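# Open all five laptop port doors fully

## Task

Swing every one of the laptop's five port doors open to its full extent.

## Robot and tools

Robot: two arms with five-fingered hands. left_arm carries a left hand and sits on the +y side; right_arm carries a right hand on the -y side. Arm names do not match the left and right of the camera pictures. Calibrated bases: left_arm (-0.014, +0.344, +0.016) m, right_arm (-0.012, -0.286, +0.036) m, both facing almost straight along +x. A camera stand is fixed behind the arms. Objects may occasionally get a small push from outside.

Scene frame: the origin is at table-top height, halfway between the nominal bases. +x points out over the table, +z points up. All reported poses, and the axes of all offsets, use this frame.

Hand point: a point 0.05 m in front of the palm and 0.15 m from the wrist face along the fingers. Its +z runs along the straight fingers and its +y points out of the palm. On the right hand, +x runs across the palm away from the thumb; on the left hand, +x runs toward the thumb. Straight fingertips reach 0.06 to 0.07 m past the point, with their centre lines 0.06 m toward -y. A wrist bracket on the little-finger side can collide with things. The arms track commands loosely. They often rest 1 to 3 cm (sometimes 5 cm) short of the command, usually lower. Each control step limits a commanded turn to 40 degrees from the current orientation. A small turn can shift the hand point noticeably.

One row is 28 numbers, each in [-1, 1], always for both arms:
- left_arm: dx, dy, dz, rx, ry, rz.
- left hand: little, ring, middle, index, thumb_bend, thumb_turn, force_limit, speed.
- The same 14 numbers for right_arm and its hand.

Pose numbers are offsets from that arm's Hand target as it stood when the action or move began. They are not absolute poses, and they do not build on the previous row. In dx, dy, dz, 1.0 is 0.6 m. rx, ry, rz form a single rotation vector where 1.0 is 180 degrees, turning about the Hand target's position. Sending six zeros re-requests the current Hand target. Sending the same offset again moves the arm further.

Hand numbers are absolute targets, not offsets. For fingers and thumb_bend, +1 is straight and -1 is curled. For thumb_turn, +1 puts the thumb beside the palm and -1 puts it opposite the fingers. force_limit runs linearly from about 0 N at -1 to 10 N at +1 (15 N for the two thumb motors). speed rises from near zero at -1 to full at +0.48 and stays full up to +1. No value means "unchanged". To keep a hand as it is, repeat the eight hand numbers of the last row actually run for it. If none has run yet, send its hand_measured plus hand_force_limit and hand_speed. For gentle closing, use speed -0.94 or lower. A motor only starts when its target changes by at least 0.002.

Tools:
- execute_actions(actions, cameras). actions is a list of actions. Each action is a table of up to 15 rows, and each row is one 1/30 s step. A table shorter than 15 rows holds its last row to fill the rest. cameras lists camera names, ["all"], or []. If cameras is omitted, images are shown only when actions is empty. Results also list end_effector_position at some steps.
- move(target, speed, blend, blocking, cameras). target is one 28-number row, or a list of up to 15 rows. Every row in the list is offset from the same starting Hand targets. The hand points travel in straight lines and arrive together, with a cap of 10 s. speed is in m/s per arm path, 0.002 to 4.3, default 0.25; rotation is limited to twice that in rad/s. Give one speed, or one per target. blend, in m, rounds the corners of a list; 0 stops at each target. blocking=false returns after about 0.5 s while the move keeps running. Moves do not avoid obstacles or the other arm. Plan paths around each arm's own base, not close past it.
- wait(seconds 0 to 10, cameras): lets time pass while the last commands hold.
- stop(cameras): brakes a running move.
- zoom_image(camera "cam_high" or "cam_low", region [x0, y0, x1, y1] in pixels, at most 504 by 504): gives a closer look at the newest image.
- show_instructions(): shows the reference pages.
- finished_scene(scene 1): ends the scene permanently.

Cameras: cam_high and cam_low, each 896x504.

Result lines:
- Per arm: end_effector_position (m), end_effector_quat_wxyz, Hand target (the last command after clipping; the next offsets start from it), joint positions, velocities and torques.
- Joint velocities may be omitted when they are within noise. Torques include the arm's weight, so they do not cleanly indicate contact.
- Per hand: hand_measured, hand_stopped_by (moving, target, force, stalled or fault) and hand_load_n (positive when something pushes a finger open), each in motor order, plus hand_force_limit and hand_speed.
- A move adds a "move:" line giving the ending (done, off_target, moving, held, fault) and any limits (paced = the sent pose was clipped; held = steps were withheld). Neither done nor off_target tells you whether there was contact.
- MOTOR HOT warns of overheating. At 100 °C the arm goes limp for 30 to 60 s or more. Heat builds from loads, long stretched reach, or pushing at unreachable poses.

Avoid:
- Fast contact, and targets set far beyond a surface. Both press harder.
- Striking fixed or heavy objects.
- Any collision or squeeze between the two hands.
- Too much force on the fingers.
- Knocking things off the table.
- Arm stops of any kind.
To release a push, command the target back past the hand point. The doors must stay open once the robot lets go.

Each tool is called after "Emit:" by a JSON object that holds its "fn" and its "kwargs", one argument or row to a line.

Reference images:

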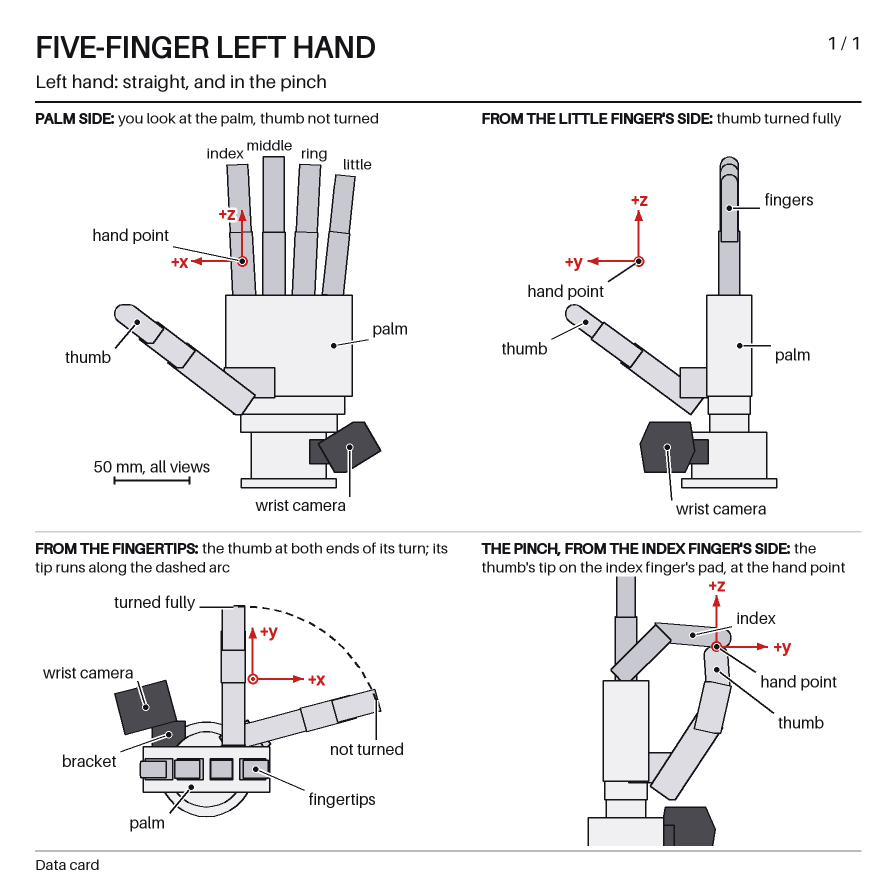

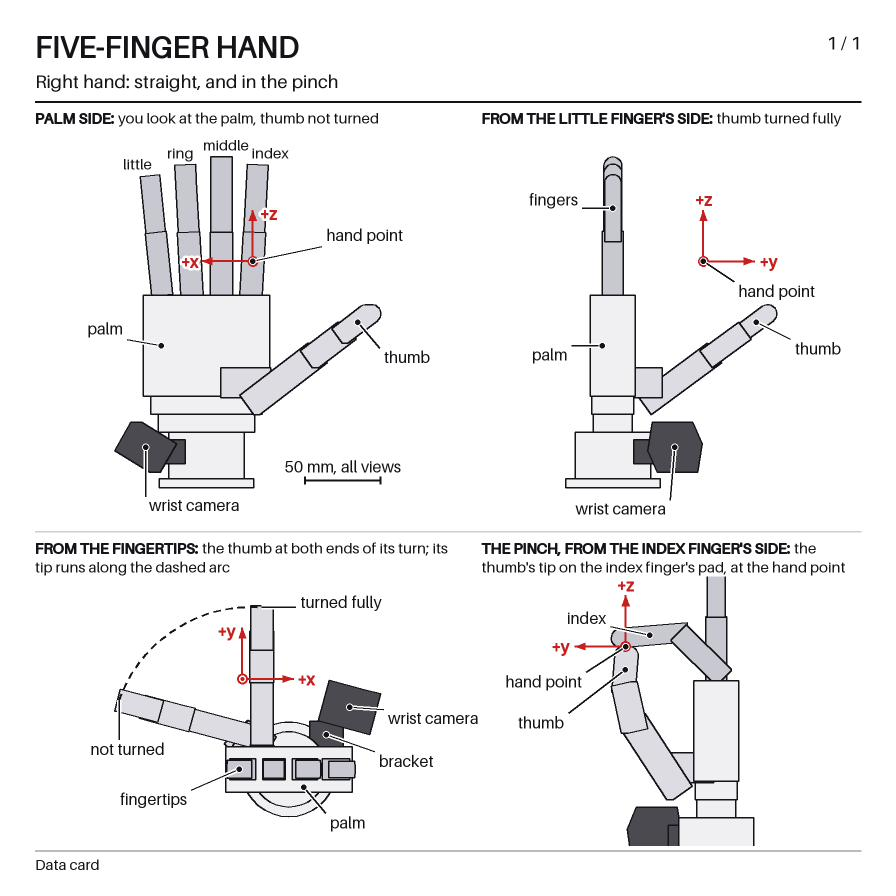

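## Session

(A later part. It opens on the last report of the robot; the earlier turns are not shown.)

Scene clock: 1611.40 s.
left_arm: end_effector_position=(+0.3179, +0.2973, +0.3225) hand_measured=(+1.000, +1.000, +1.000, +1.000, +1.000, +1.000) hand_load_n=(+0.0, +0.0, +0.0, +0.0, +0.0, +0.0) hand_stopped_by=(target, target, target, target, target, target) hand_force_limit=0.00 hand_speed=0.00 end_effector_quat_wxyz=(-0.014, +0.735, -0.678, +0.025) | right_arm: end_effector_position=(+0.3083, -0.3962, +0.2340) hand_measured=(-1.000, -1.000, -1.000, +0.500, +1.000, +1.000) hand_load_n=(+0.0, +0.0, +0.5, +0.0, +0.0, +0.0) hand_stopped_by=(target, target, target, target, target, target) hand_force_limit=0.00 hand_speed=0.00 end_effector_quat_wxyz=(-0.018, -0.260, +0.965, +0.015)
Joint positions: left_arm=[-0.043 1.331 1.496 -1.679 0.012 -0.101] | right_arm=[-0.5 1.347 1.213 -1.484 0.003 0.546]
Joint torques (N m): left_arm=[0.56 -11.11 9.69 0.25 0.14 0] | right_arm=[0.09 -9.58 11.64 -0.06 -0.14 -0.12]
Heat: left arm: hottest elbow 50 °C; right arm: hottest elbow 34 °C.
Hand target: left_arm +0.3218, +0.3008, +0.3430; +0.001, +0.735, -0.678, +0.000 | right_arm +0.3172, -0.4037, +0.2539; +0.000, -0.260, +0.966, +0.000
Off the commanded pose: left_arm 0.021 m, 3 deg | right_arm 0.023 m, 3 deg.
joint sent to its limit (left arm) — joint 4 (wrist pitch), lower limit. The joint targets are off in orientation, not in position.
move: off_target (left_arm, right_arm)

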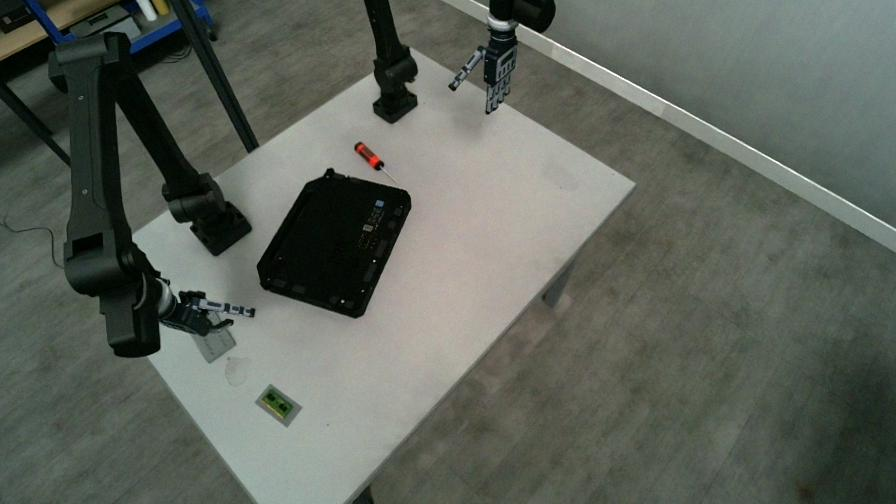

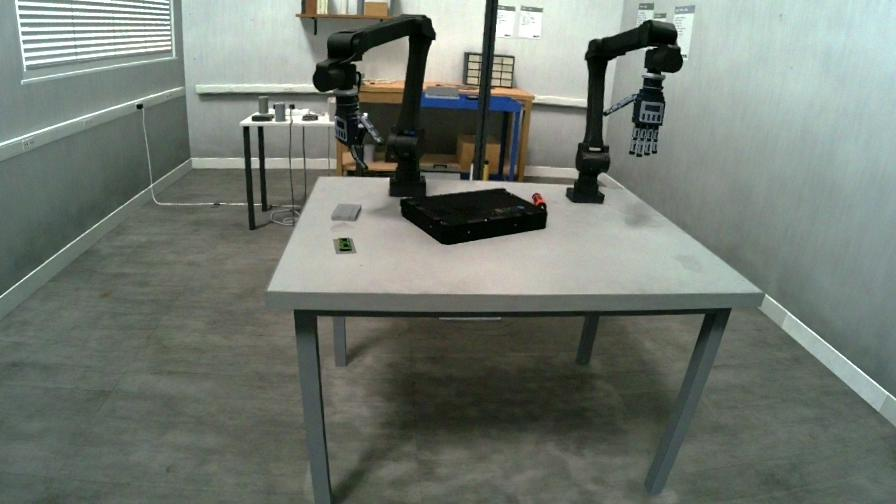

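Emit:
{"fn": "zoom_image", "kwargs": {
  "camera": "cam_low",
  "region": [415, 210, 450, 245]
}}

Emit:
{"fn": "zoom_image", "kwargs": {
  "camera": "cam_low",
  "region": [398, 195, 433, 230]
}}

Emit:
{"fn": "zoom_image", "kwargs": {
  "camera": "cam_high",
  "region": [295, 280, 335, 315]
}}

Scaled by 14.400 from the camera's 896x504 image, which has a finer 1280x720 frame.

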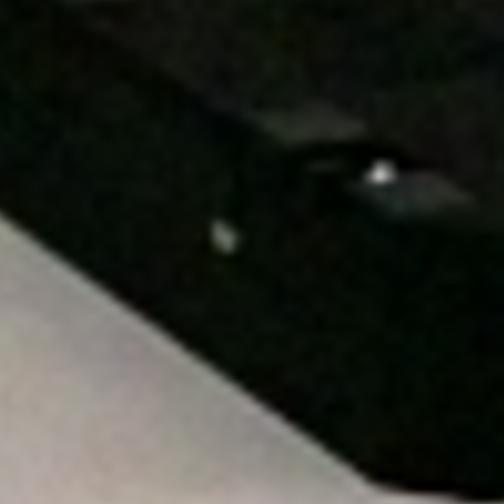

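Scaled by 14.400 from the camera's 896x504 image, which has a finer 1280x720 frame.

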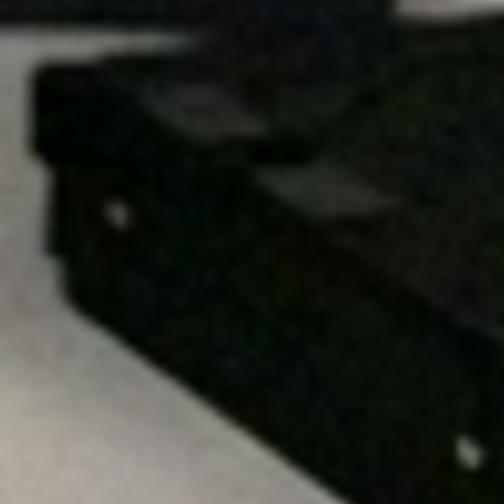

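Scaled by 12.600 from the camera's 896x504 image, which has a finer 1280x720 frame.

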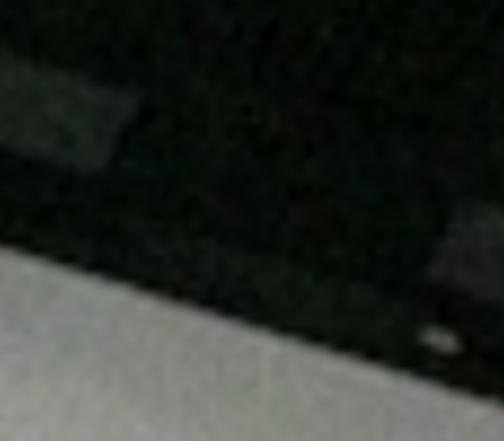

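Emit:
{"fn": "zoom_image", "kwargs": {
  "camera": "cam_high",
  "region": [395, 185, 417, 213]
}}

Emit:
{"fn": "zoom_image", "kwargs": {
  "camera": "cam_low",
  "region": [515, 190, 555, 235]
}}

Emit:
{"fn": "zoom_image", "kwargs": {
  "camera": "cam_high",
  "region": [390, 205, 412, 240]
}}

Scaled by 18.000 from the camera's 896x504 image, which has a finer 1280x720 frame.

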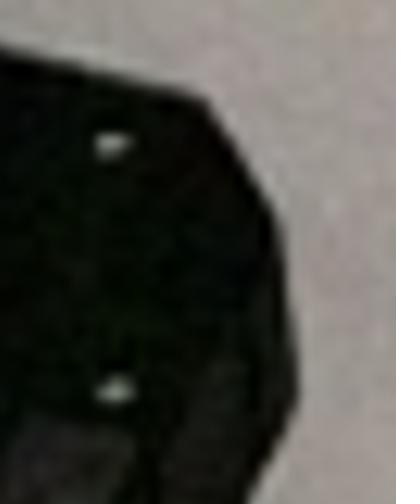

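Scaled by 11.200 from the camera's 896x504 image, which has a finer 1280x720 frame.

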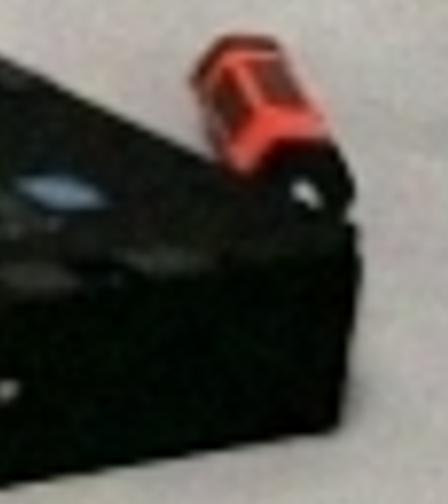

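Scaled by 14.400 from the camera's 896x504 image, which has a finer 1280x720 frame.

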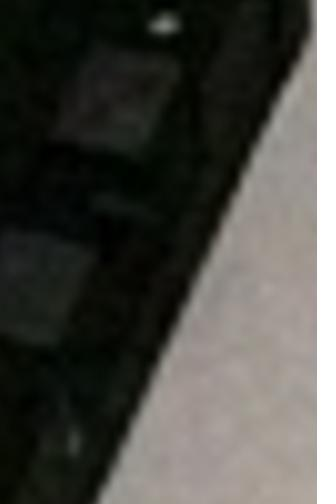

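Emit:
{"fn": "move", "kwargs": {
  "target": [
    [0,0,0,0,0,0, 1, 1, 1, 1, 1, 1, 0, 0, 0.1247,0.2,-0.09,0.1725,0.0898,-0.0269,-1,-1,-1,0.85,1,1,0,0],
    [0,0,0,0,0,0, 1, 1, 1, 1, 1, 1, 0, 0, 0.1247,0.2495,-0.2315,0.1725,0.0898,-0.0269,-1,-1,-1,0.85,1,1,0,0]
  ],
  "speed": [0.2,0.1],
  "cameras": ["cam_low","cam_high"]
}}

Emit:
{"fn": "zoom_image", "kwargs": {
  "camera": "cam_low",
  "region": [390, 170, 470, 250]
}}

Emit:
{"fn": "zoom_image", "kwargs": {
  "camera": "cam_high",
  "region": [260, 240, 380, 330]
}}

Scene clock: 1719.53 s.
left_arm: end_effector_position=(+0.3179, +0.2973, +0.3225) hand_measured=(+1.000, +1.000, +1.000, +1.000, +1.000, +1.000) hand_load_n=(+0.0, +0.0, +0.0, +0.0, +0.0, +0.0) hand_stopped_by=(target, target, target, target, target, target) hand_force_limit=0.00 hand_speed=0.00 end_effector_quat_wxyz=(-0.014, +0.735, -0.678, +0.025) | right_arm: end_effector_position=(+0.3902, -0.2575, +0.1200) hand_measured=(-1.000, -1.000, -1.000, +0.850, +1.000, +1.000) hand_load_n=(+0.0, +0.0, +0.0, +0.0, +0.0, +0.0) hand_stopped_by=(target, target, target, target, target, target) hand_force_limit=0.00 hand_speed=0.00 end_effector_quat_wxyz=(-0.063, -0.208, +0.931, +0.293)
Joint positions: left_arm=[-0.043 1.331 1.496 -1.679 0.012 -0.101] | right_arm=[-0.287 1.795 1.215 -1.421 -0.446 0.747]
Joint torques (N m): left_arm=[0.15 -10.93 9.74 0.14 0.15 0.02] | right_arm=[1.9 -11.87 5.65 0.02 -0.51 -0.03]
Heat: left arm: hottest elbow 51 °C; right arm: hottest elbow 38 °C.
Hand target: left_arm +0.3218, +0.3008, +0.3430; +0.001, +0.735, -0.678, +0.000 | right_arm +0.3922, -0.2542, +0.1152; -0.065, -0.208, +0.931, +0.294
Off the commanded pose: left_arm 0.021 m, 3 deg | right_arm 0.006 m, 0 deg.
joint sent to its limit (left arm) — joint 4 (wrist pitch), lower limit. The joint targets are off in orientation, not in position.
move: off_target (left_arm)

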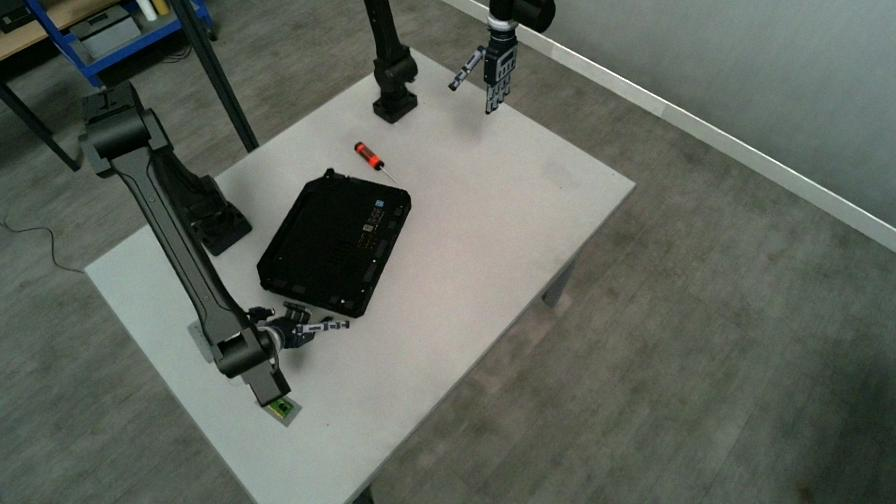

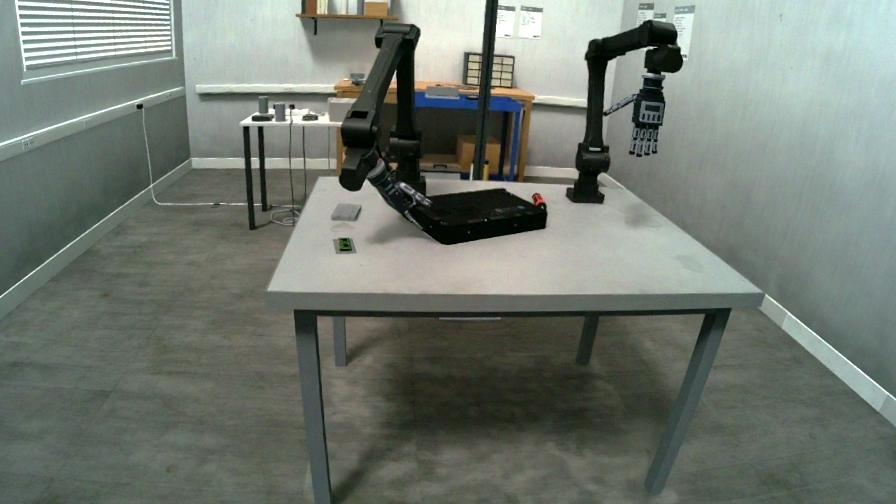

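Scaled by 6.300 from the camera's 896x504 image, which has a finer 1280x720 frame.

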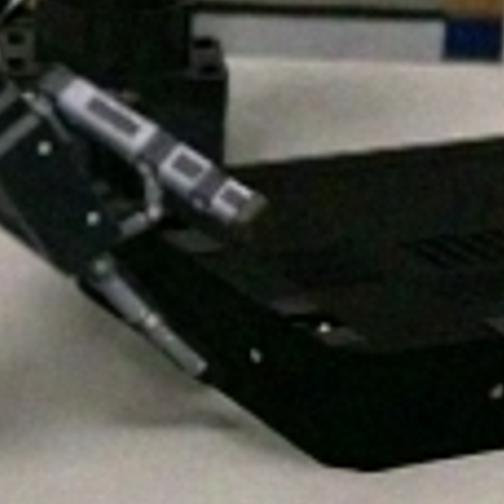

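Scaled by 4.200 from the camera's 896x504 image, which has a finer 1280x720 frame.

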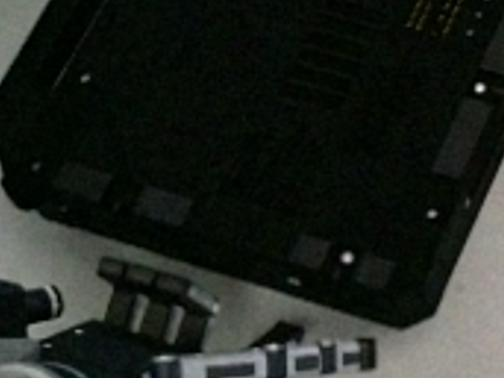

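Emit:
{"fn": "move", "kwargs": {
  "target": [
    [0,0,0,0,0,0, 1, 1, 1, 1, 1, 1, 0, 0, -0.0155,0.0332,-0.0067,0,0,0,-1,-1,-1,0.85,1,1,0,0]
  ],
  "speed": 0.05,
  "cameras": ["cam_low","cam_high"]
}}

Emit:
{"fn": "zoom_image", "kwargs": {
  "camera": "cam_low",
  "region": [400, 190, 460, 250]
}}

Emit:
{"fn": "zoom_image", "kwargs": {
  "camera": "cam_high",
  "region": [300, 280, 370, 340]
}}

Scene clock: 1757.00 s.
left_arm: end_effector_position=(+0.3179, +0.2973, +0.3225) hand_measured=(+1.000, +1.000, +1.000, +1.000, +1.000, +1.000) hand_load_n=(+0.0, +0.0, +0.0, +0.0, +0.0, +0.0) hand_stopped_by=(target, target, target, target, target, target) hand_force_limit=0.00 hand_speed=0.00 end_effector_quat_wxyz=(-0.014, +0.735, -0.678, +0.025) | right_arm: end_effector_position=(+0.3804, -0.2370, +0.1065) hand_measured=(-1.000, -1.000, -1.000, +0.850, +1.000, +1.000) hand_load_n=(+0.0, +0.0, +0.0, +0.0, +0.0, +0.0) hand_stopped_by=(target, target, target, target, target, target) hand_force_limit=0.00 hand_speed=0.00 end_effector_quat_wxyz=(-0.074, -0.205, +0.929, +0.298)
Joint positions: left_arm=[-0.043 1.331 1.496 -1.679 0.012 -0.101] | right_arm=[-0.249 1.795 1.165 -1.38 -0.461 0.785]
Joint torques (N m): left_arm=[-0.03 -10.81 9.81 0.14 0.16 -0.02] | right_arm=[1.55 -13.33 5.15 0.21 -0.52 -0.02]
Heat: left arm: hottest elbow 51 °C; right arm: hottest elbow 36 °C.
Hand target: left_arm +0.3218, +0.3008, +0.3430; +0.001, +0.735, -0.678, +0.000 | right_arm +0.3829, -0.2342, +0.1111; -0.065, -0.208, +0.931, +0.294
Off the commanded pose: left_arm 0.021 m, 3 deg | right_arm 0.006 m, 1 deg.
joint sent to its limit (left arm) — joint 4 (wrist pitch), lower limit. The joint targets are off in orientation, not in position.
move: off_target (left_arm)

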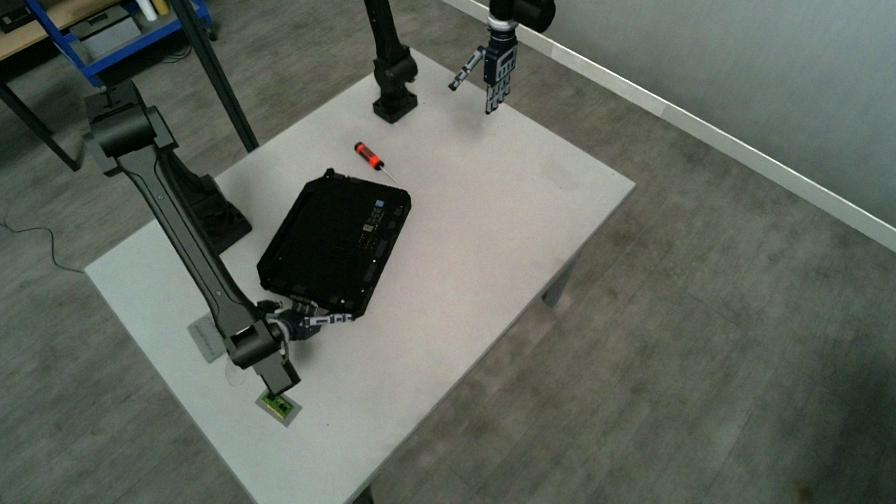

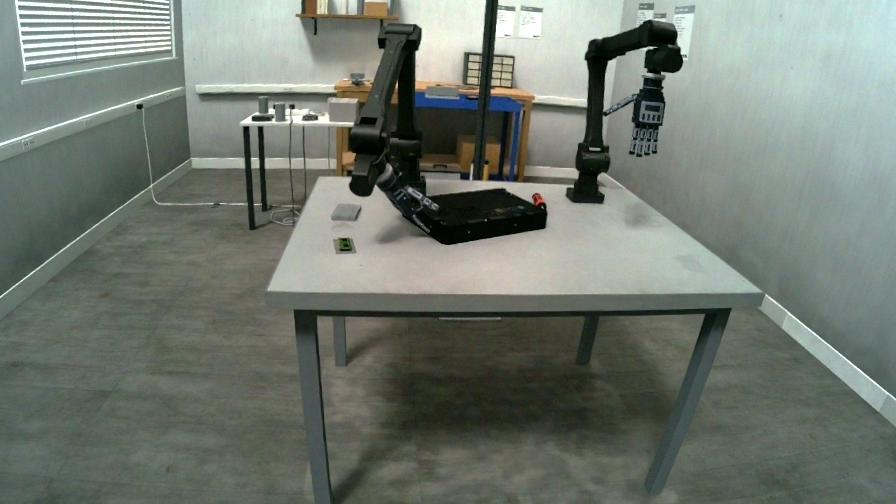

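Scaled by 8.400 from the camera's 896x504 image, which has a finer 1280x720 frame.

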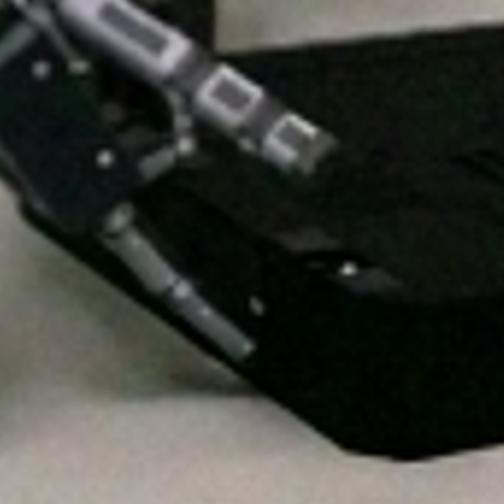

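Scaled by 7.200 from the camera's 896x504 image, which has a finer 1280x720 frame.

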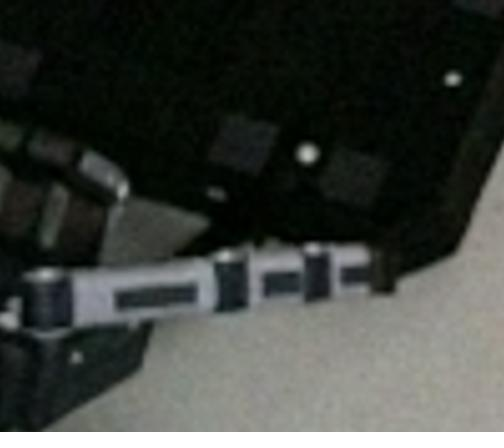

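Emit:
{"fn": "move", "kwargs": {
  "target": [
    [0,0,0,0,0,0, 1, 1, 1, 1, 1, 1, 0, 0, 0,0,0.016,0,0,0,-1,-1,-1,0.85,1,-1,0,0]
  ],
  "speed": 0.05,
  "cameras": ["cam_low","cam_high"]
}}

Emit:
{"fn": "zoom_image", "kwargs": {
  "camera": "cam_low",
  "region": [400, 190, 460, 250]
}}

Emit:
{"fn": "zoom_image", "kwargs": {
  "camera": "cam_high",
  "region": [300, 280, 370, 340]
}}

Scene clock: 1773.77 s.
left_arm: end_effector_position=(+0.3179, +0.2973, +0.3225) hand_measured=(+1.000, +1.000, +1.000, +1.000, +1.000, +1.000) hand_load_n=(+0.0, +0.0, +0.0, +0.0, -0.5, +0.0) hand_stopped_by=(target, target, target, target, target, target) hand_force_limit=0.00 hand_speed=0.00 end_effector_quat_wxyz=(-0.014, +0.735, -0.678, +0.025) | right_arm: end_effector_position=(+0.3809, -0.2371, +0.1092) hand_measured=(-1.000, -1.000, -1.000, +0.850, +1.000, -1.000) hand_load_n=(+0.0, +0.0, +0.0, +0.0, +0.0, +0.0) hand_stopped_by=(target, target, target, target, target, target) hand_force_limit=0.00 hand_speed=0.00 end_effector_quat_wxyz=(-0.071, -0.205, +0.930, +0.297)
Joint positions: left_arm=[-0.043 1.331 1.496 -1.679 0.012 -0.101] | right_arm=[-0.249 1.787 1.165 -1.38 -0.461 0.787]
Joint torques (N m): left_arm=[0.32 -10.99 9.89 0.27 0.22 0] | right_arm=[1.67 -13.74 6.17 -0.77 -0.49 -0.05]
Heat: left arm: hottest elbow 51 °C; right arm: hottest elbow 35 °C.
Hand target: left_arm +0.3218, +0.3008, +0.3430; +0.001, +0.735, -0.678, +0.000 | right_arm +0.3829, -0.2342, +0.1207; -0.065, -0.208, +0.931, +0.293
Off the commanded pose: left_arm 0.021 m, 3 deg | right_arm 0.012 m, 1 deg.
joint sent to its limit (left arm) — joint 4 (wrist pitch), lower limit. The joint targets are off in orientation, not in position.
move: off_target (left_arm, right_arm)

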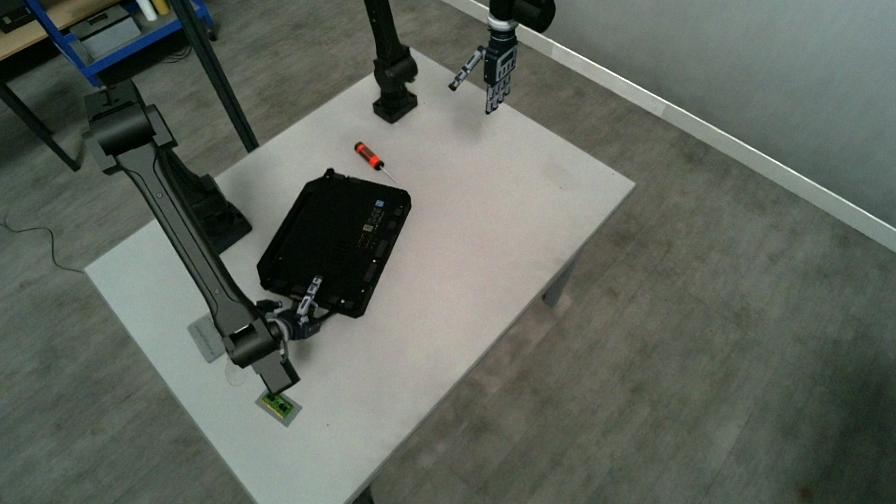

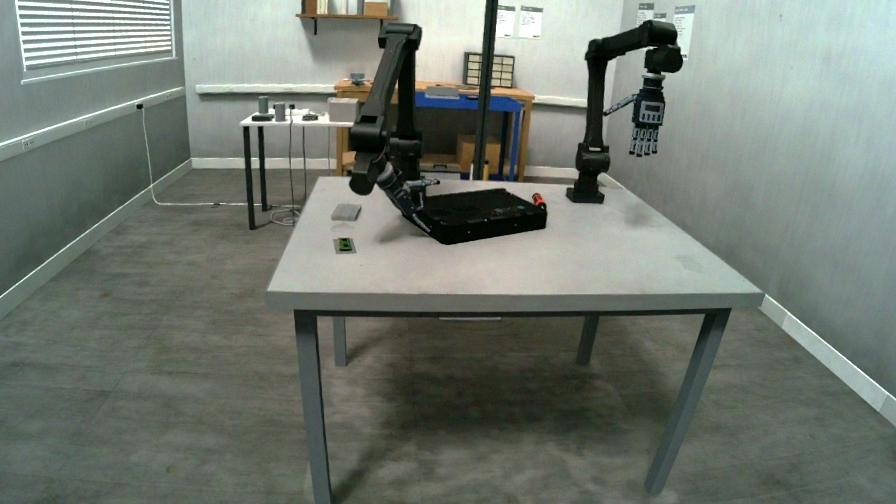

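Scaled by 8.400 from the camera's 896x504 image, which has a finer 1280x720 frame.

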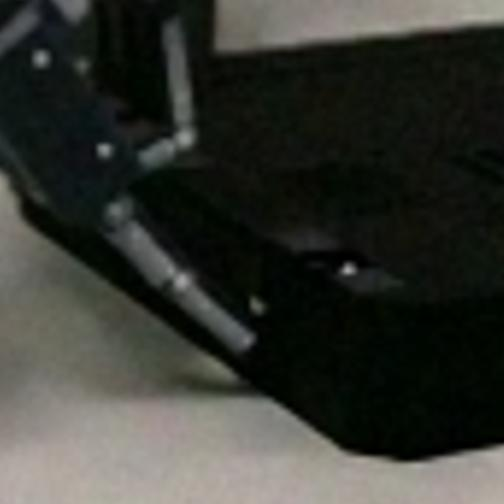

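Scaled by 7.200 from the camera's 896x504 image, which has a finer 1280x720 frame.

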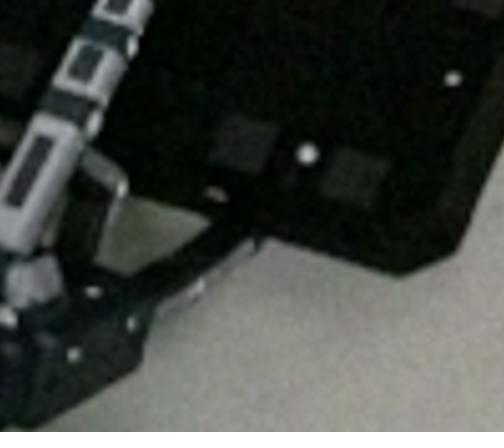

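Emit:
{"fn": "move", "kwargs": {
  "target": [
    [0,0,0,0,0,0, 1, 1, 1, 1, 1, 1, 0, 0, 0,0,0.014,0,0,0,-1,-1,-1,0.85,1,-1,0,0]
  ],
  "speed": 0.05,
  "cameras": ["cam_low","cam_high"]
}}

Emit:
{"fn": "zoom_image", "kwargs": {
  "camera": "cam_low",
  "region": [400, 190, 460, 250]
}}

Emit:
{"fn": "zoom_image", "kwargs": {
  "camera": "cam_high",
  "region": [300, 280, 370, 340]
}}

Scene clock: 1789.90 s.
left_arm: end_effector_position=(+0.3179, +0.2973, +0.3225) hand_measured=(+1.000, +1.000, +1.000, +1.000, +1.000, +1.000) hand_load_n=(+0.0, +0.0, +0.0, +0.0, +0.0, +0.0) hand_stopped_by=(target, target, target, target, target, target) hand_force_limit=0.00 hand_speed=0.00 end_effector_quat_wxyz=(-0.014, +0.735, -0.678, +0.025) | right_arm: end_effector_position=(+0.3790, -0.2366, +0.1149) hand_measured=(-1.000, -1.000, -1.000, +0.850, +1.000, -1.000) hand_load_n=(+0.0, +0.5, +0.0, +1.0, +0.0, +0.0) hand_stopped_by=(target, target, target, target, target, target) hand_force_limit=0.00 hand_speed=0.00 end_effector_quat_wxyz=(-0.072, -0.204, +0.930, +0.297)
Joint positions: left_arm=[-0.043 1.331 1.496 -1.679 0.012 -0.101] | right_arm=[-0.249 1.775 1.165 -1.394 -0.461 0.788]
Joint torques (N m): left_arm=[0.67 -10.7 9.99 0.18 0.16 0] | right_arm=[1.49 -13.63 6.87 -0.9 -0.49 -0.05]
Heat: left arm: hottest elbow 51 °C; right arm: hottest elbow 34 °C.
Hand target: left_arm +0.3218, +0.3008, +0.3430; +0.001, +0.735, -0.678, +0.000 | right_arm +0.3829, -0.2342, +0.1291; -0.065, -0.208, +0.931, +0.293
Off the commanded pose: left_arm 0.021 m, 3 deg | right_arm 0.015 m, 1 deg.
joint sent to its limit (left arm) — joint 4 (wrist pitch), lower limit. The joint targets are off in orientation, not in position.
move: off_target (left_arm, right_arm)

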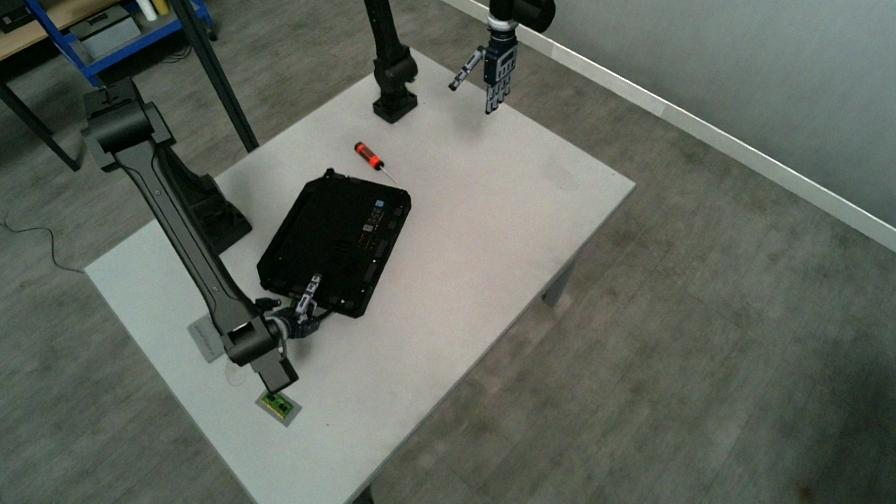

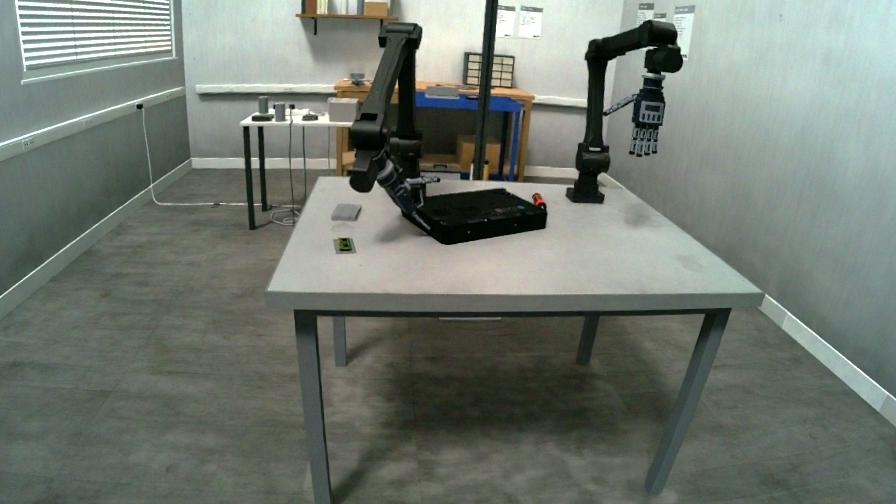

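Scaled by 8.400 from the camera's 896x504 image, which has a finer 1280x720 frame.

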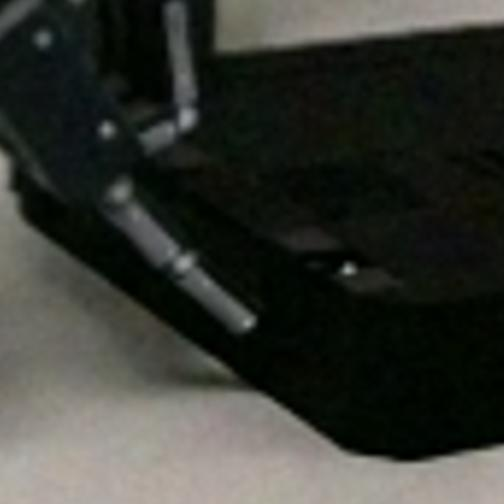

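Scaled by 7.200 from the camera's 896x504 image, which has a finer 1280x720 frame.

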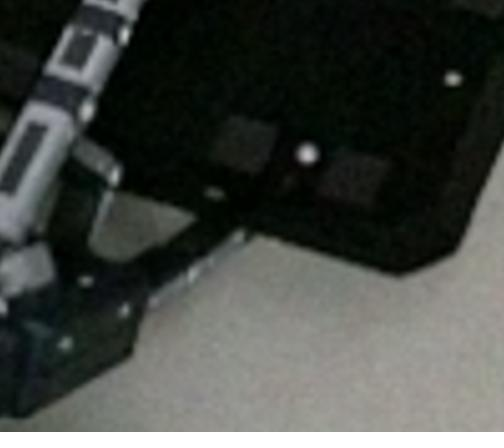

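Emit:
{"fn": "move", "kwargs": {
  "target": [
    [0,0,0,0,0,0, 1, 1, 1, 1, 1, 1, 0, 0, -0.0105,0.0227,0,0,0,0,-1,-1,-1,0.85,1,-1,0,0]
  ],
  "speed": 0.05,
  "cameras": ["cam_low","cam_high"]
}}

Emit:
{"fn": "zoom_image", "kwargs": {
  "camera": "cam_low",
  "region": [400, 190, 460, 250]
}}

Emit:
{"fn": "zoom_image", "kwargs": {
  "camera": "cam_high",
  "region": [300, 280, 370, 340]
}}

Scene clock: 1802.87 s.
left_arm: end_effector_position=(+0.3179, +0.2973, +0.3225) hand_measured=(+1.000, +1.000, +1.000, +1.000, +1.000, +1.000) hand_load_n=(+0.0, +0.0, +0.0, +0.0, +0.0, +0.0) hand_stopped_by=(target, target, target, target, target, target) hand_force_limit=0.00 hand_speed=0.00 end_effector_quat_wxyz=(-0.014, +0.735, -0.678, +0.025) | right_arm: end_effector_position=(+0.3799, -0.2322, +0.1199) hand_measured=(-1.000, -1.000, -1.000, +0.850, +1.000, -1.000) hand_load_n=(+0.0, +0.0, +0.5, +5.0, +0.0, +0.0) hand_stopped_by=(target, target, target, target, target, target) hand_force_limit=0.00 hand_speed=0.00 end_effector_quat_wxyz=(-0.070, -0.196, +0.933, +0.293)
Joint positions: left_arm=[-0.043 1.331 1.496 -1.679 0.012 -0.101] | right_arm=[-0.239 1.755 1.158 -1.39 -0.464 0.82]
Joint torques (N m): left_arm=[0.62 -10.81 9.81 0.29 0.16 0.01] | right_arm=[2.9 -13.57 4.94 -0.38 -0.82 -0.1]
Heat: left arm: hottest elbow 51 °C; right arm: hottest elbow 34 °C.
Hand target: left_arm +0.3218, +0.3008, +0.3430; +0.001, +0.735, -0.678, +0.000 | right_arm +0.3766, -0.2206, +0.1291; -0.065, -0.208, +0.931, +0.294
Off the commanded pose: left_arm 0.021 m, 3 deg | right_arm 0.015 m, 2 deg.
joint sent to its limit (left arm) — joint 4 (wrist pitch), lower limit. The joint targets are off in orientation, not in position.
move: off_target (left_arm, right_arm)

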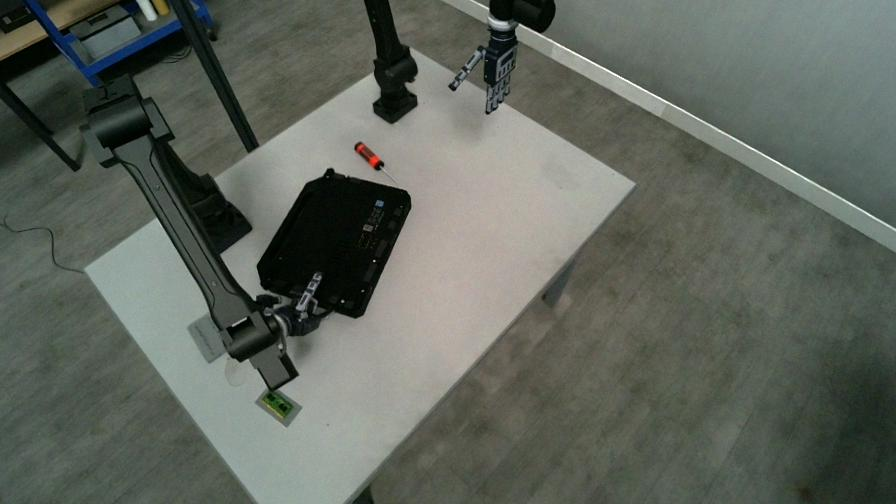

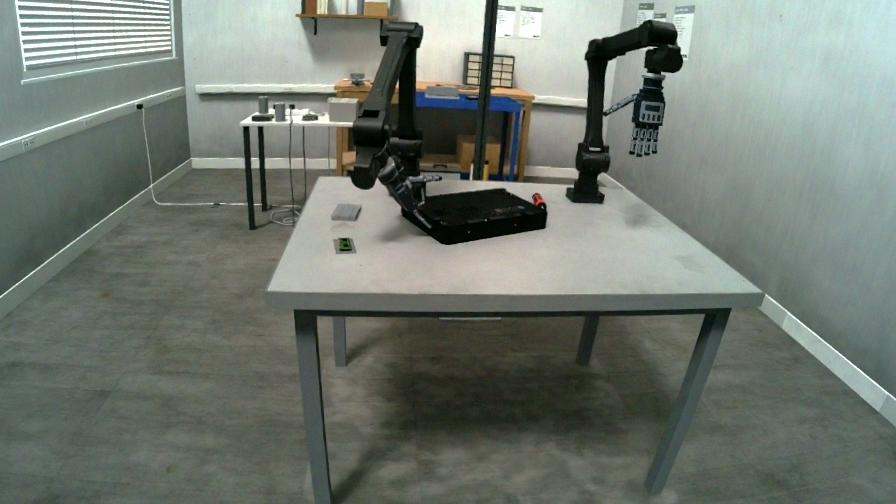

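Scaled by 8.400 from the camera's 896x504 image, which has a finer 1280x720 frame.

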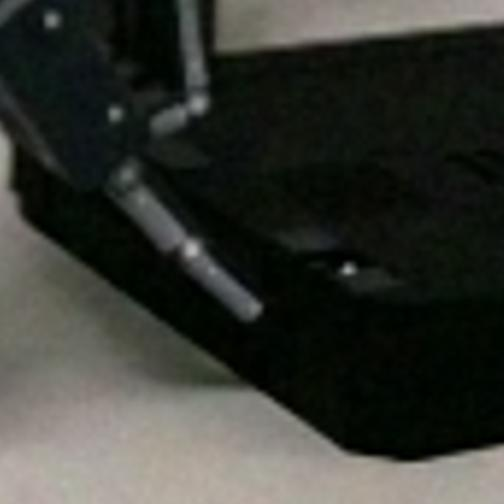

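Scaled by 7.200 from the camera's 896x504 image, which has a finer 1280x720 frame.

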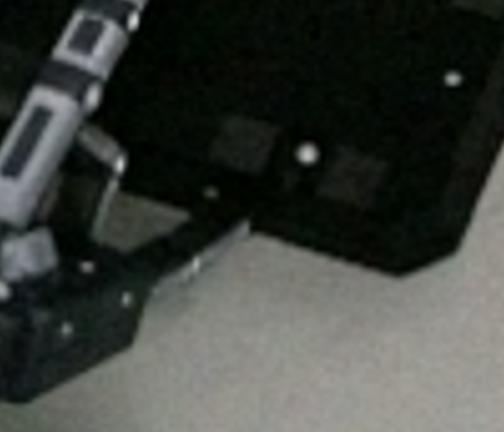

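Emit:
{"fn": "move", "kwargs": {
  "target": [
    [0,0,0,0,0,0, 1, 1, 1, 1, 1, 1, 0, 0, -0.0378,-0.0177,-0.012,0,0,0,-1,-1,-1,0.85,1,-1,0,0]
  ],
  "speed": 0.05,
  "cameras": ["cam_low","cam_high"]
}}

Emit:
{"fn": "zoom_image", "kwargs": {
  "camera": "cam_low",
  "region": [400, 190, 460, 250]
}}

Emit:
{"fn": "zoom_image", "kwargs": {
  "camera": "cam_high",
  "region": [300, 280, 370, 340]
}}

Scene clock: 1813.73 s.
left_arm: end_effector_position=(+0.3179, +0.2973, +0.3225) hand_measured=(+1.000, +1.000, +1.000, +1.000, +1.000, +1.000) hand_load_n=(+0.0, +0.0, +0.0, -0.5, -0.5, +0.0) hand_stopped_by=(target, target, target, target, target, target) hand_force_limit=0.00 hand_speed=0.00 end_effector_quat_wxyz=(-0.014, +0.735, -0.678, +0.025) | right_arm: end_effector_position=(+0.3726, -0.2334, +0.1193) hand_measured=(-1.000, -1.000, -1.000, +0.850, +1.000, -1.000) hand_load_n=(+0.0, +0.0, +0.0, +5.5, +0.0, +0.0) hand_stopped_by=(target, target, target, target, target, target) hand_force_limit=0.00 hand_speed=0.00 end_effector_quat_wxyz=(-0.050, -0.202, +0.935, +0.287)
Joint positions: left_arm=[-0.043 1.331 1.496 -1.679 0.012 -0.101] | right_arm=[-0.248 1.718 1.115 -1.346 -0.467 0.809]
Joint torques (N m): left_arm=[0.67 -11.11 9.95 0.14 0.15 0.01] | right_arm=[0.62 -12.81 3.08 -1.16 -0.13 -0.31]
Heat: left arm: hottest elbow 51 °C; right arm: hottest elbow 34 °C.
Hand target: left_arm +0.3218, +0.3008, +0.3430; +0.001, +0.735, -0.678, +0.000 | right_arm +0.3538, -0.2312, +0.1219; -0.065, -0.208, +0.931, +0.294
Off the commanded pose: left_arm 0.021 m, 3 deg | right_arm 0.019 m, 2 deg.
joint sent to its limit (left arm) — joint 4 (wrist pitch), lower limit. The joint targets are off in orientation, not in position.
move: off_target (left_arm, right_arm)

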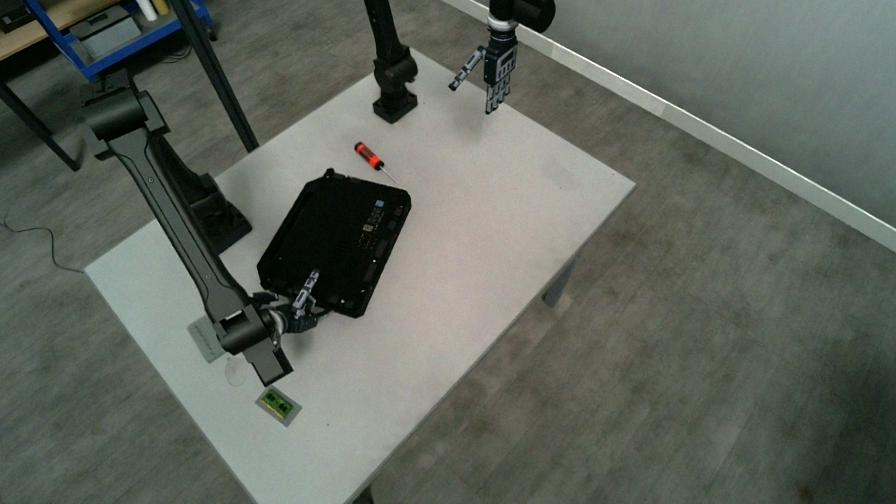

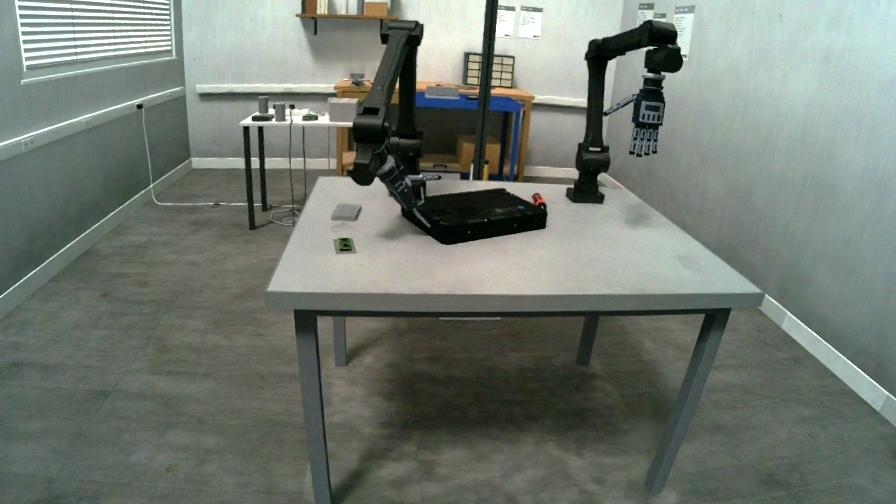

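Scaled by 8.400 from the camera's 896x504 image, which has a finer 1280x720 frame.

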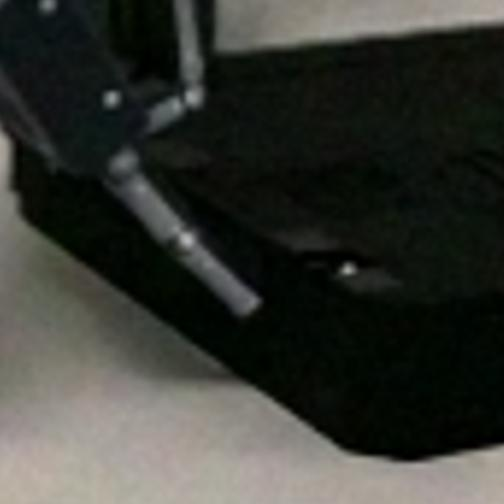

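Scaled by 7.200 from the camera's 896x504 image, which has a finer 1280x720 frame.

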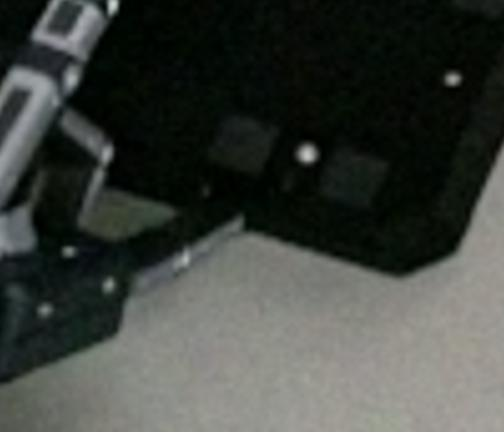

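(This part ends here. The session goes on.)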